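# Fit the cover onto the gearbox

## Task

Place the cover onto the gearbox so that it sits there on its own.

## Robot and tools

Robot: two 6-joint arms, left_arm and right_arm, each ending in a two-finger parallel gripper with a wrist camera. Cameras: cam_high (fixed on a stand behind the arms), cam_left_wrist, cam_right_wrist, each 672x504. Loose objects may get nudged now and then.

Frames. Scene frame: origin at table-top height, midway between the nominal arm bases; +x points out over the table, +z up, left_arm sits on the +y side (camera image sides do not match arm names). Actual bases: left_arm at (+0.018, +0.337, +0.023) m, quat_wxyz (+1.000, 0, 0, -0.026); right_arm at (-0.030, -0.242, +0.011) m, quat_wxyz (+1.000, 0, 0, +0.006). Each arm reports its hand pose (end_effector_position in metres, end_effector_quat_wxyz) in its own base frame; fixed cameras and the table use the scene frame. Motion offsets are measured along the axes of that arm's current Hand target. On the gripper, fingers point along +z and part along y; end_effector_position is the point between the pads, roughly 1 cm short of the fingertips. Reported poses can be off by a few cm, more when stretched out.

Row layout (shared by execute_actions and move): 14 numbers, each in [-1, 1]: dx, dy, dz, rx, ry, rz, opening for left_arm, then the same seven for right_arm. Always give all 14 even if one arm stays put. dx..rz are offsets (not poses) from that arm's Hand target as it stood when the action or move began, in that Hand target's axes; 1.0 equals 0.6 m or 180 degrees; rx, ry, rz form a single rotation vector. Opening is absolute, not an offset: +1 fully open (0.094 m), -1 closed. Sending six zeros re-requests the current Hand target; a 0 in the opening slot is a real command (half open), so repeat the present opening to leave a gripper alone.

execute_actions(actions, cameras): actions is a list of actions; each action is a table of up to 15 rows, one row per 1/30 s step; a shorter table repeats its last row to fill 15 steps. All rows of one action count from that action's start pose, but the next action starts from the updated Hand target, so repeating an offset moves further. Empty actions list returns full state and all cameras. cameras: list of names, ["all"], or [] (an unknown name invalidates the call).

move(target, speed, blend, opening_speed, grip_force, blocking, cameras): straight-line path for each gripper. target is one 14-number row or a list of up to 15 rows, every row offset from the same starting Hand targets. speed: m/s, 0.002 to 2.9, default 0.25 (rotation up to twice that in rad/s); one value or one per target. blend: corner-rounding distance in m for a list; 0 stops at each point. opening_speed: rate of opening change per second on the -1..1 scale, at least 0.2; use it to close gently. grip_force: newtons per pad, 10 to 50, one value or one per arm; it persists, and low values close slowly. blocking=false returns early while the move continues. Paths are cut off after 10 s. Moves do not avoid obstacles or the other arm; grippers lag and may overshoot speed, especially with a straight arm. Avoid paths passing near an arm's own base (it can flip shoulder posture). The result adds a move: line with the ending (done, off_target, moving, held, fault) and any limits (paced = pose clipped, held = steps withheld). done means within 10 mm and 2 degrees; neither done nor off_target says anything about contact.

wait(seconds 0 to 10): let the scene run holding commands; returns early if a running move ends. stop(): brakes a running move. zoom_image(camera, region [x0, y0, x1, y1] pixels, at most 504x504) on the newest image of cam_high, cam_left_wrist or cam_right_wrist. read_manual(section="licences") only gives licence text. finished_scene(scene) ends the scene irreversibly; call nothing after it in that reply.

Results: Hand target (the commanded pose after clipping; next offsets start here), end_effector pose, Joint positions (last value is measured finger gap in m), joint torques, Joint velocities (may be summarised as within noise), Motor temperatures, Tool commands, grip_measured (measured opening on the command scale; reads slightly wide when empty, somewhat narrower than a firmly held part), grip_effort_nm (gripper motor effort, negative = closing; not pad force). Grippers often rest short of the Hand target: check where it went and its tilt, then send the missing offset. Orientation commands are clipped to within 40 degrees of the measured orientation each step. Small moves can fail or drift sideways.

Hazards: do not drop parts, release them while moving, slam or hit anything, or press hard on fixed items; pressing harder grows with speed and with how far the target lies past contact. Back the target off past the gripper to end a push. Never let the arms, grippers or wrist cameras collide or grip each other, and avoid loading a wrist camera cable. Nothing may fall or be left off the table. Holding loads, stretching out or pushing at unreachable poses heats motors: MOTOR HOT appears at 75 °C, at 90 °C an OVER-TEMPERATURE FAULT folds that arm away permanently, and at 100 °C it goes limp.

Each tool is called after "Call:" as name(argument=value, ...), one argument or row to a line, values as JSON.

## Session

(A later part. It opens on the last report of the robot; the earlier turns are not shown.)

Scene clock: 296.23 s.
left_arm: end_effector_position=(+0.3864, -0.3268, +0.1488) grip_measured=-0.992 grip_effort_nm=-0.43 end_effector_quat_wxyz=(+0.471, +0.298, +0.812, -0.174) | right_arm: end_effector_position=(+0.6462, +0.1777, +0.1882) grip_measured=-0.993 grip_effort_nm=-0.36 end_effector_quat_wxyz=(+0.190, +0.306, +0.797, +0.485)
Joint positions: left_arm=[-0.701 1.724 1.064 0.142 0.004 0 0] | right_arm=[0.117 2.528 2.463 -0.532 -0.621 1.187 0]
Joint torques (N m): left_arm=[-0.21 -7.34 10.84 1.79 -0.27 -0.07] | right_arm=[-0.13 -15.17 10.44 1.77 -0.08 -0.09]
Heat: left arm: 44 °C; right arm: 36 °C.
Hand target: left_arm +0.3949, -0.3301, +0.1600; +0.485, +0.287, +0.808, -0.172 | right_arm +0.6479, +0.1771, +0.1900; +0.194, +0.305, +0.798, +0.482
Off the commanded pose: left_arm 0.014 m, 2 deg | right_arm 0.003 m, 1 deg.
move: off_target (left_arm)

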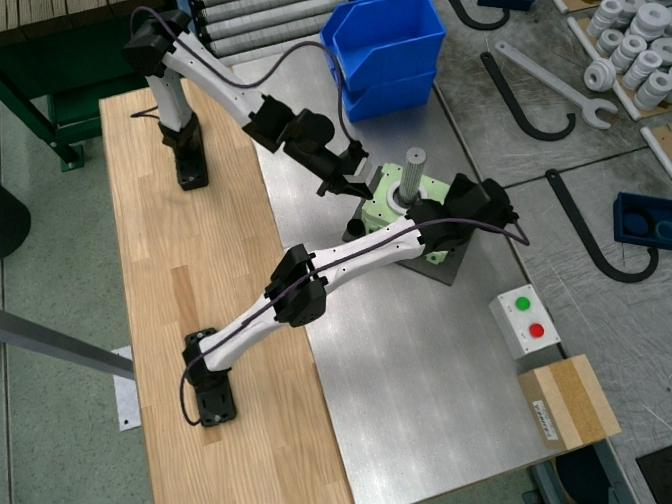

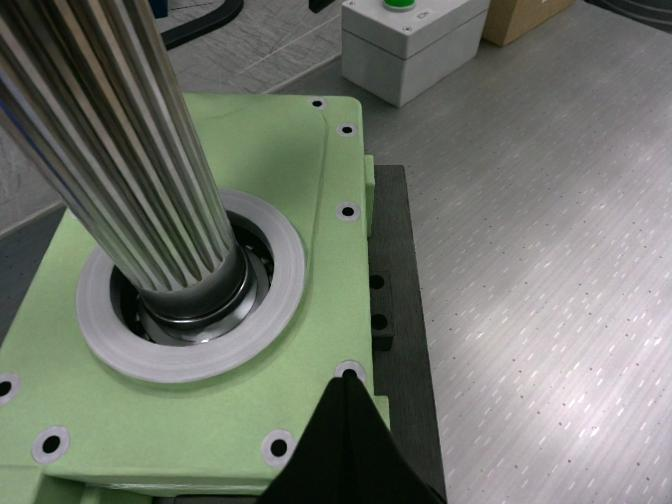

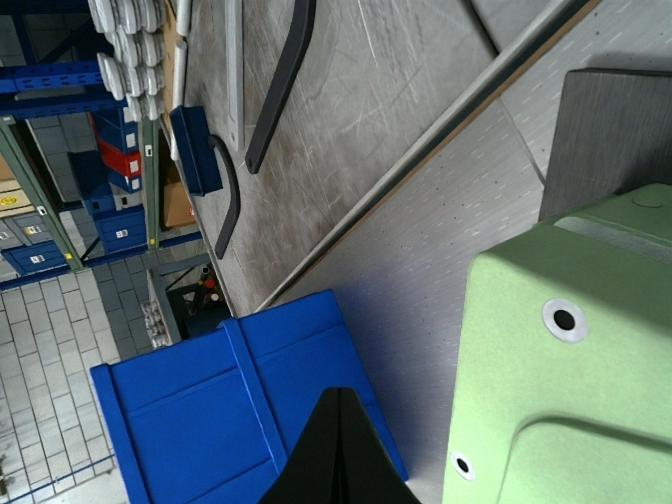

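Call:
move(
  target=[
    [0.0809, 0, 0.043, 0, 0, 0, -1, 0.0015, -0.0814, 0.0422, 0, 0, 0, -1],
    [0.1838, 0, 0.0977, 0, 0, 0, -1, 0.0033, -0.1849, 0.0958, 0, 0, 0, -1],
  ],
  speed=[0.1, 0.05],
  blend=[0.01, 0],
  cameras=["cam_high", "cam_left_wrist", "cam_right_wrist"],
)

Call:
zoom_image(
  camera="cam_high",
  region=[350, 150, 480, 280],
)

Scene clock: 300.83 s.
left_arm: end_effector_position=(+0.4053, -0.3428, +0.0946) grip_measured=-0.992 grip_effort_nm=-0.43 end_effector_quat_wxyz=(+0.550, +0.279, +0.761, -0.203) | right_arm: end_effector_position=(+0.6560, +0.1829, +0.1295) grip_measured=-0.993 grip_effort_nm=-0.35 end_effector_quat_wxyz=(+0.234, +0.268, +0.775, +0.523)
Joint positions: left_arm=[-0.701 1.972 0.913 0.74 0.004 -0.001 0] | right_arm=[0.117 2.512 2.081 -0.016 -0.649 1.202 0]
Joint torques (N m): left_arm=[-0.17 -4.78 3.34 0.96 -0.31 -0.01] | right_arm=[-0.14 -11.43 3.82 1.37 0.25 -0.28]
Heat: left arm: 44 °C; right arm: 37 °C.
Hand target: left_arm +0.3949, -0.3300, +0.0352; +0.485, +0.287, +0.808, -0.172 | right_arm +0.6480, +0.1772, +0.0650; +0.194, +0.305, +0.798, +0.482
Off the commanded pose: left_arm 0.062 m, 10 deg | right_arm 0.065 m, 8 deg.
move: off_target (left_arm, right_arm)

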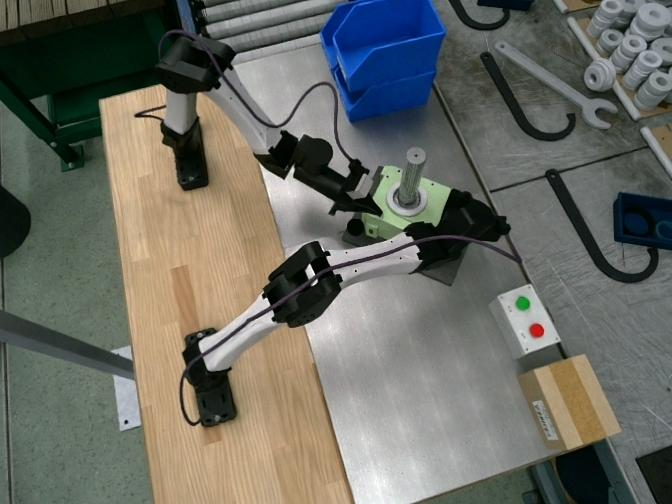

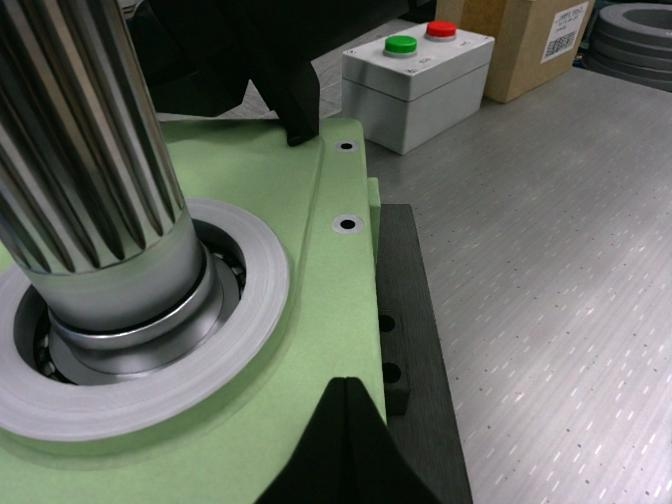

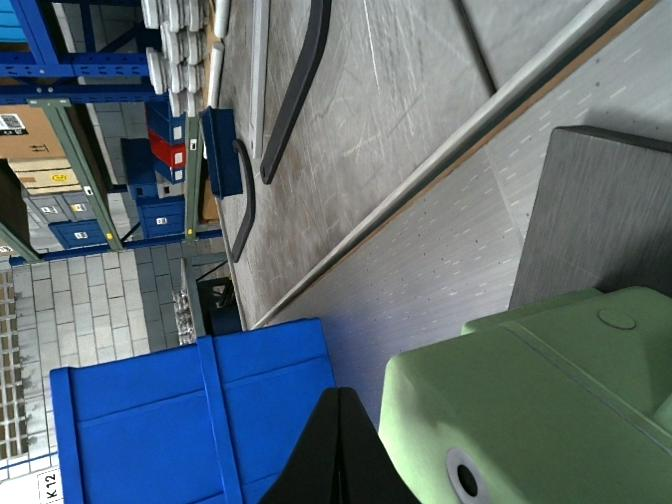

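Scaled by 3.877 from the camera's 672x504 image, which has a finer 960x720 frame.

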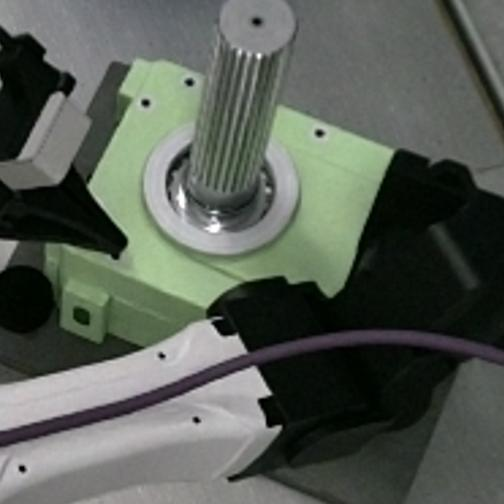

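Call:
move(
  target=[0.0441, 0, 0.0235, 0, 0, 0, -1, 0.0008, -0.0444, 0.023, 0, 0, 0, -1],
  speed=0.06,
  cameras=["cam_high", "cam_left_wrist"],
)

Call:
zoom_image(
  camera="cam_high",
  region=[350, 190, 430, 260],
)

Scene clock: 302.63 s.
left_arm: end_effector_position=(+0.4072, -0.3443, +0.0962) grip_measured=-0.992 grip_effort_nm=-0.43 end_effector_quat_wxyz=(+0.587, +0.268, +0.732, -0.217) | right_arm: end_effector_position=(+0.6564, +0.1851, +0.1360) grip_measured=-0.993 grip_effort_nm=-0.35 end_effector_quat_wxyz=(+0.256, +0.247, +0.761, +0.543)
Joint positions: left_arm=[-0.701 2.032 0.876 0.939 0.004 -0.001 0] | right_arm=[0.116 2.501 2.018 0.121 -0.667 1.213 0]
Joint torques (N m): left_arm=[-0.13 -3.41 2.18 0.3 -0.3 0.01] | right_arm=[-0.2 -8.31 2.55 0.95 0.46 -0.42]
Heat: left arm: 44 °C; right arm: 37 °C.
Hand target: left_arm +0.3948, -0.3299, +0.0051; +0.485, +0.287, +0.808, -0.172 | right_arm +0.6480, +0.1771, +0.0349; +0.194, +0.305, +0.798, +0.482
Off the commanded pose: left_arm 0.093 m, 16 deg | right_arm 0.102 m, 13 deg.
move: off_target (left_arm, right_arm)
Images, in order (width x height): cam_high 672x504, cam_left_wrist 672x504.

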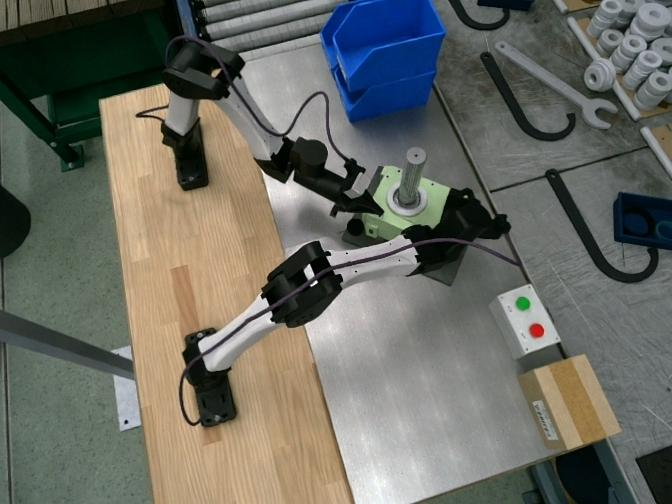

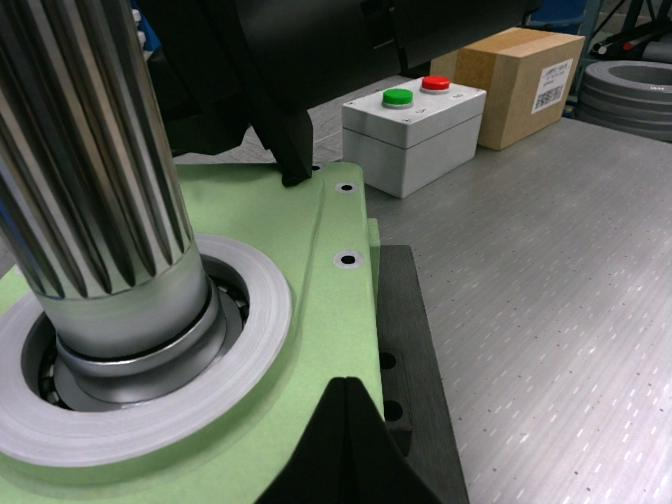

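Scaled by 6.300 from the camera's 672x504 image, which has a finer 960x720 frame.

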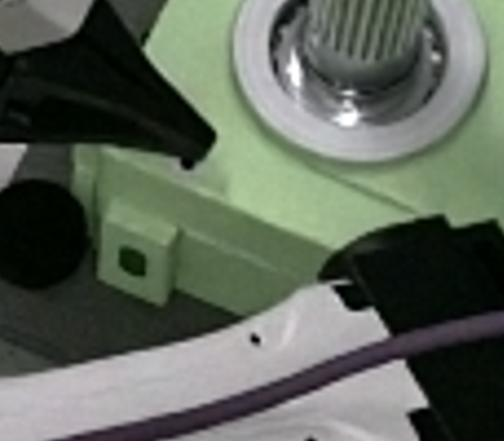

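Call:
move(
  target=[
    [-0.15, 0.003, -0.1, 0, 0, 0, -1, -0.0044, 0.2515, -0.1302, 0, 0, 0, -1],
    [-0.2205, 0.005, -0.1703, 0, 0, 0, -1, 0.0677, 0.1183, -0.3895, 0, 0, 0, -1],
  ],
  speed=[0.15, 0.2],
  blend=[0.03, 0],
  cameras=["cam_high", "cam_left_wrist", "cam_right_wrist"],
)

Call:
zoom_image(
  camera="cam_high",
  region=[340, 150, 490, 285],
)

Call:
zoom_image(
  camera="cam_high",
  region=[355, 200, 410, 245],
)

Call:
zoom_image(
  camera="cam_high",
  region=[405, 215, 470, 265],
)

Scene clock: 306.43 s.
left_arm: end_effector_position=(+0.3667, -0.3101, +0.1434) grip_measured=-0.992 grip_effort_nm=-0.43 end_effector_quat_wxyz=(+0.458, +0.300, +0.819, -0.170) | right_arm: end_effector_position=(+0.5014, +0.0761, +0.1913) grip_measured=-0.993 grip_effort_nm=-0.35 end_effector_quat_wxyz=(+0.182, +0.318, +0.800, +0.475)
Joint positions: left_arm=[-0.701 1.642 0.978 0.114 0.004 -0.001 0] | right_arm=[-0.09 1.863 1.458 -0.331 -0.769 1.022 0]
Joint torques (N m): left_arm=[0.68 -9.83 10.5 1.76 -0.21 -0.01] | right_arm=[-0.34 -13.7 7.06 1.82 -0.35 -0.11]
Heat: left arm: 43 °C; right arm: 38 °C.
Hand target: left_arm +0.3750, -0.3101, +0.1700; +0.485, +0.287, +0.808, -0.172 | right_arm +0.4981, +0.0770, +0.2049; +0.194, +0.305, +0.798, +0.482
Off the commanded pose: left_arm 0.028 m, 4 deg | right_arm 0.014 m, 2 deg.
move: off_target (left_arm, right_arm)

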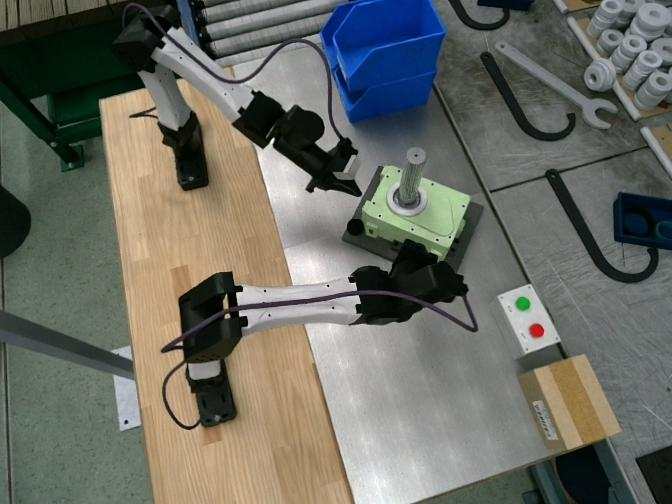

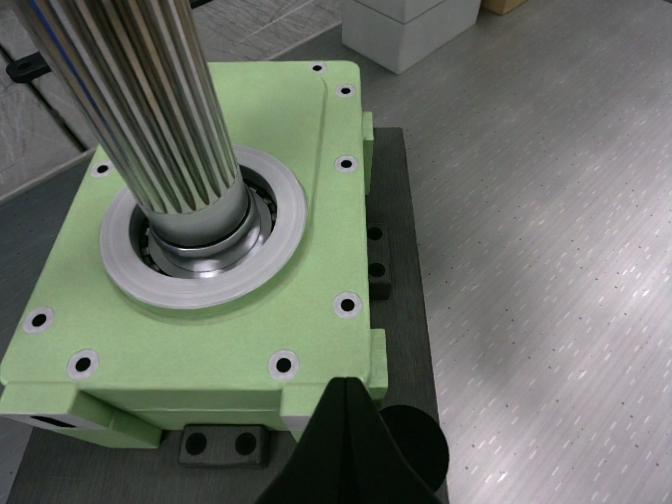

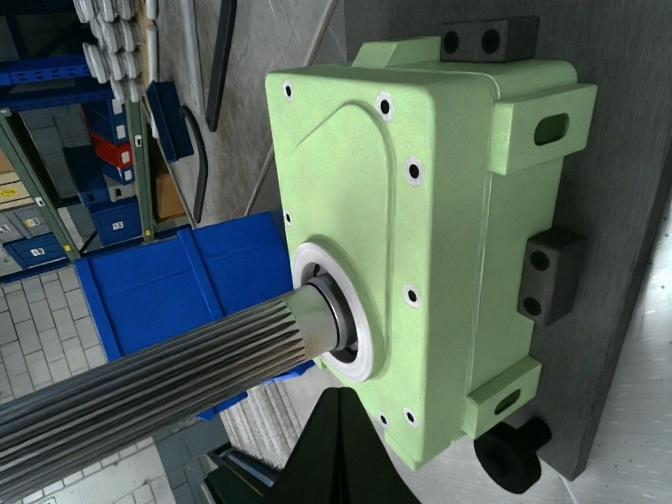

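Scaled by 3.360 from the camera's 672x504 image, which has a finer 960x720 frame.

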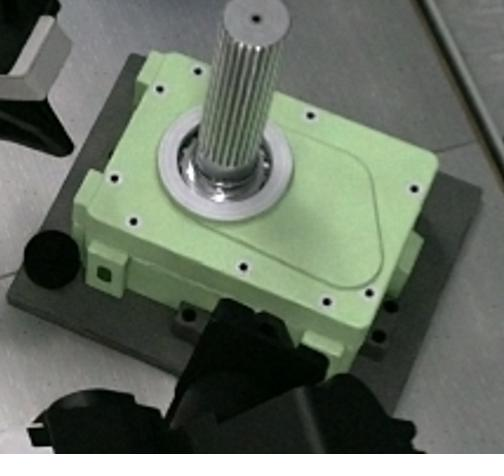

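Scaled by 9.164 from the camera's 672x504 image, which has a finer 960x720 frame.

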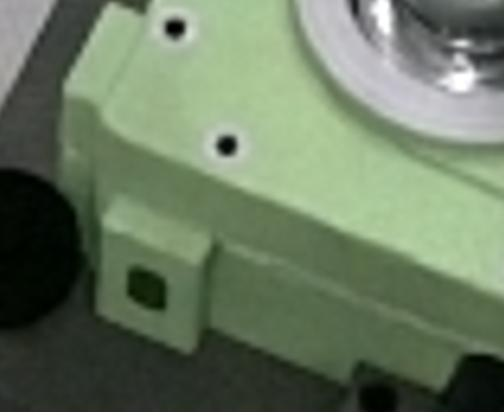

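Scaled by 7.754 from the camera's 672x504 image, which has a finer 960x720 frame.

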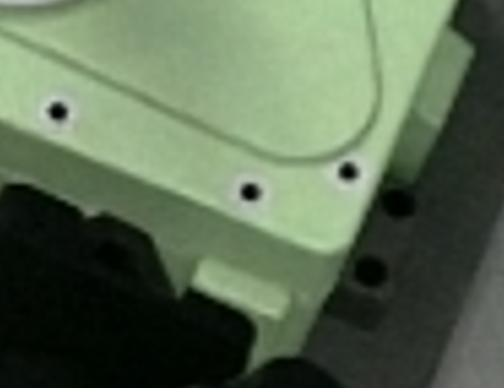

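Call:
zoom_image(
  camera="cam_left_wrist",
  region=[0, 360, 400, 504],
)

Call:
zoom_image(
  camera="cam_right_wrist",
  region=[380, 40, 640, 240],
)

Call:
zoom_image(
  camera="cam_right_wrist",
  region=[360, 280, 600, 480],
)

Scaled by 1.260 from the camera's 672x504 image, which has a finer 960x720 frame.

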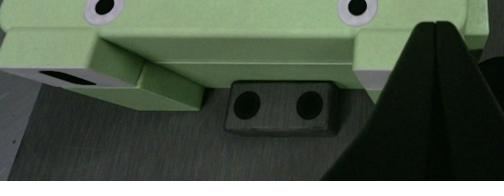

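Scaled by 1.938 from the camera's 672x504 image, which has a finer 960x720 frame.

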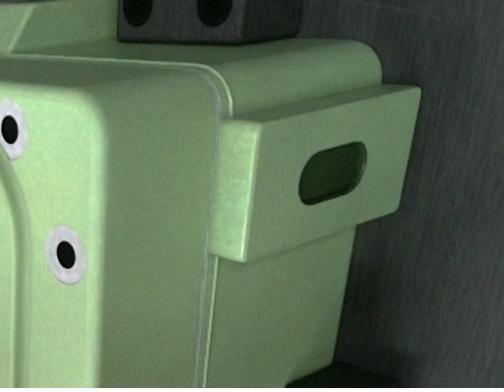

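Scaled by 2.100 from the camera's 672x504 image, which has a finer 960x720 frame.

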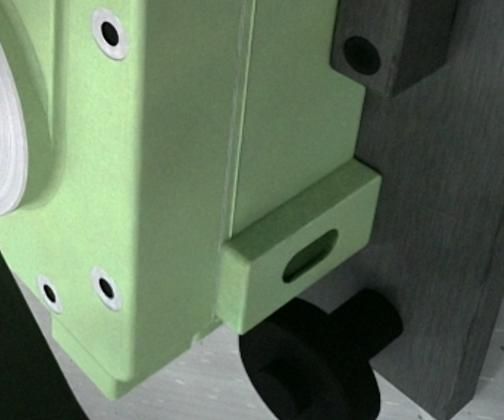

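Call:
move(
  target=[0.1643, 0.1725, -0.0612, -0.006, -0.1009, 0.003, -1, 0, 0, 0, 0, 0, 0, -1],
  speed=0.2,
  cameras=["cam_high", "cam_left_wrist"],
)

Call:
zoom_image(
  camera="cam_left_wrist",
  region=[260, 140, 672, 400],
)

Scene clock: 311.10 s.
left_arm: end_effector_position=(+0.3785, -0.1803, +0.0979) grip_measured=-0.992 grip_effort_nm=-0.43 end_effector_quat_wxyz=(+0.603, +0.254, +0.728, -0.203) | right_arm: end_effector_position=(+0.5014, +0.0761, +0.1914) grip_measured=-0.993 grip_effort_nm=-0.36 end_effector_quat_wxyz=(+0.182, +0.318, +0.800, +0.475)
Joint positions: left_arm=[-0.301 1.768 0.412 1.153 0.353 0.081 0] | right_arm=[-0.09 1.863 1.458 -0.33 -0.769 1.021 0]
Joint torques (N m): left_arm=[0.62 -5.19 4.72 2.02 0.11 0.06] | right_arm=[-0.32 -13.7 7.05 1.84 -0.38 -0.1]
Heat: left arm: 44 °C; right arm: 39 °C.
Hand target: left_arm +0.3791, -0.1800, +0.1003; +0.610, +0.255, +0.722, -0.205 | right_arm +0.4981, +0.0770, +0.2048; +0.194, +0.305, +0.798, +0.482
Off the commanded pose: left_arm 0.003 m, 1 deg | right_arm 0.014 m, 2 deg.
move: off_target (right_arm)
Images, in order (width x height): cam_high 672x504, cam_left_wrist 672x504.

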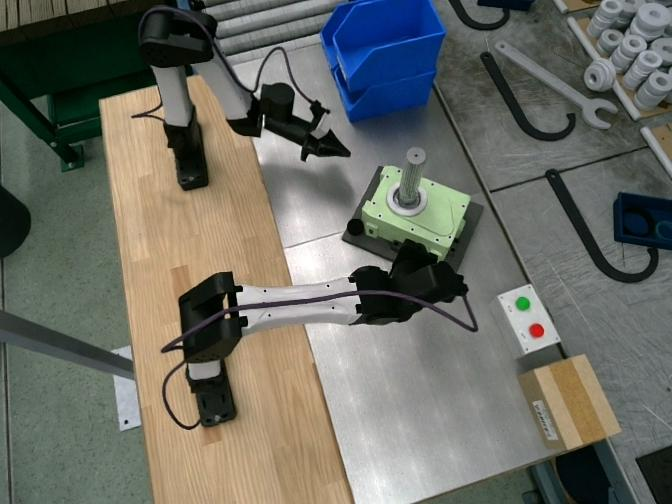

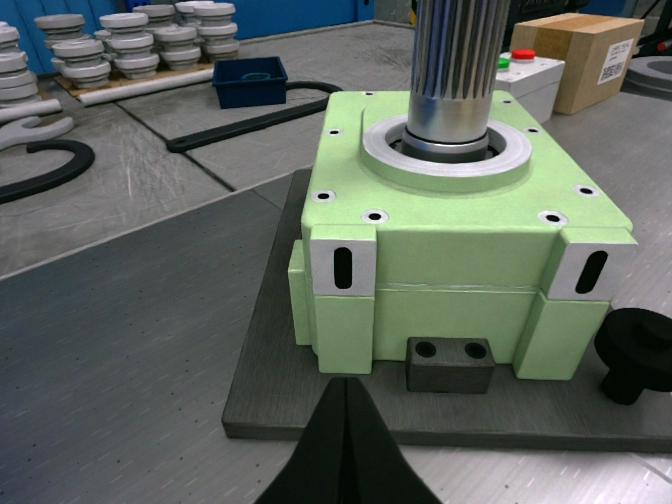

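Scaled by 1.223 from the camera's 672x504 image, which has a finer 960x720 frame.

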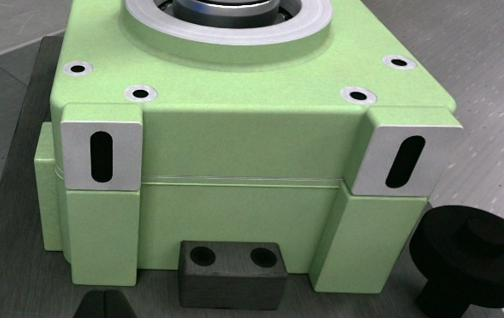

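Call:
finished_scene(
  scene=2,
)

The scene is finished: the task was done.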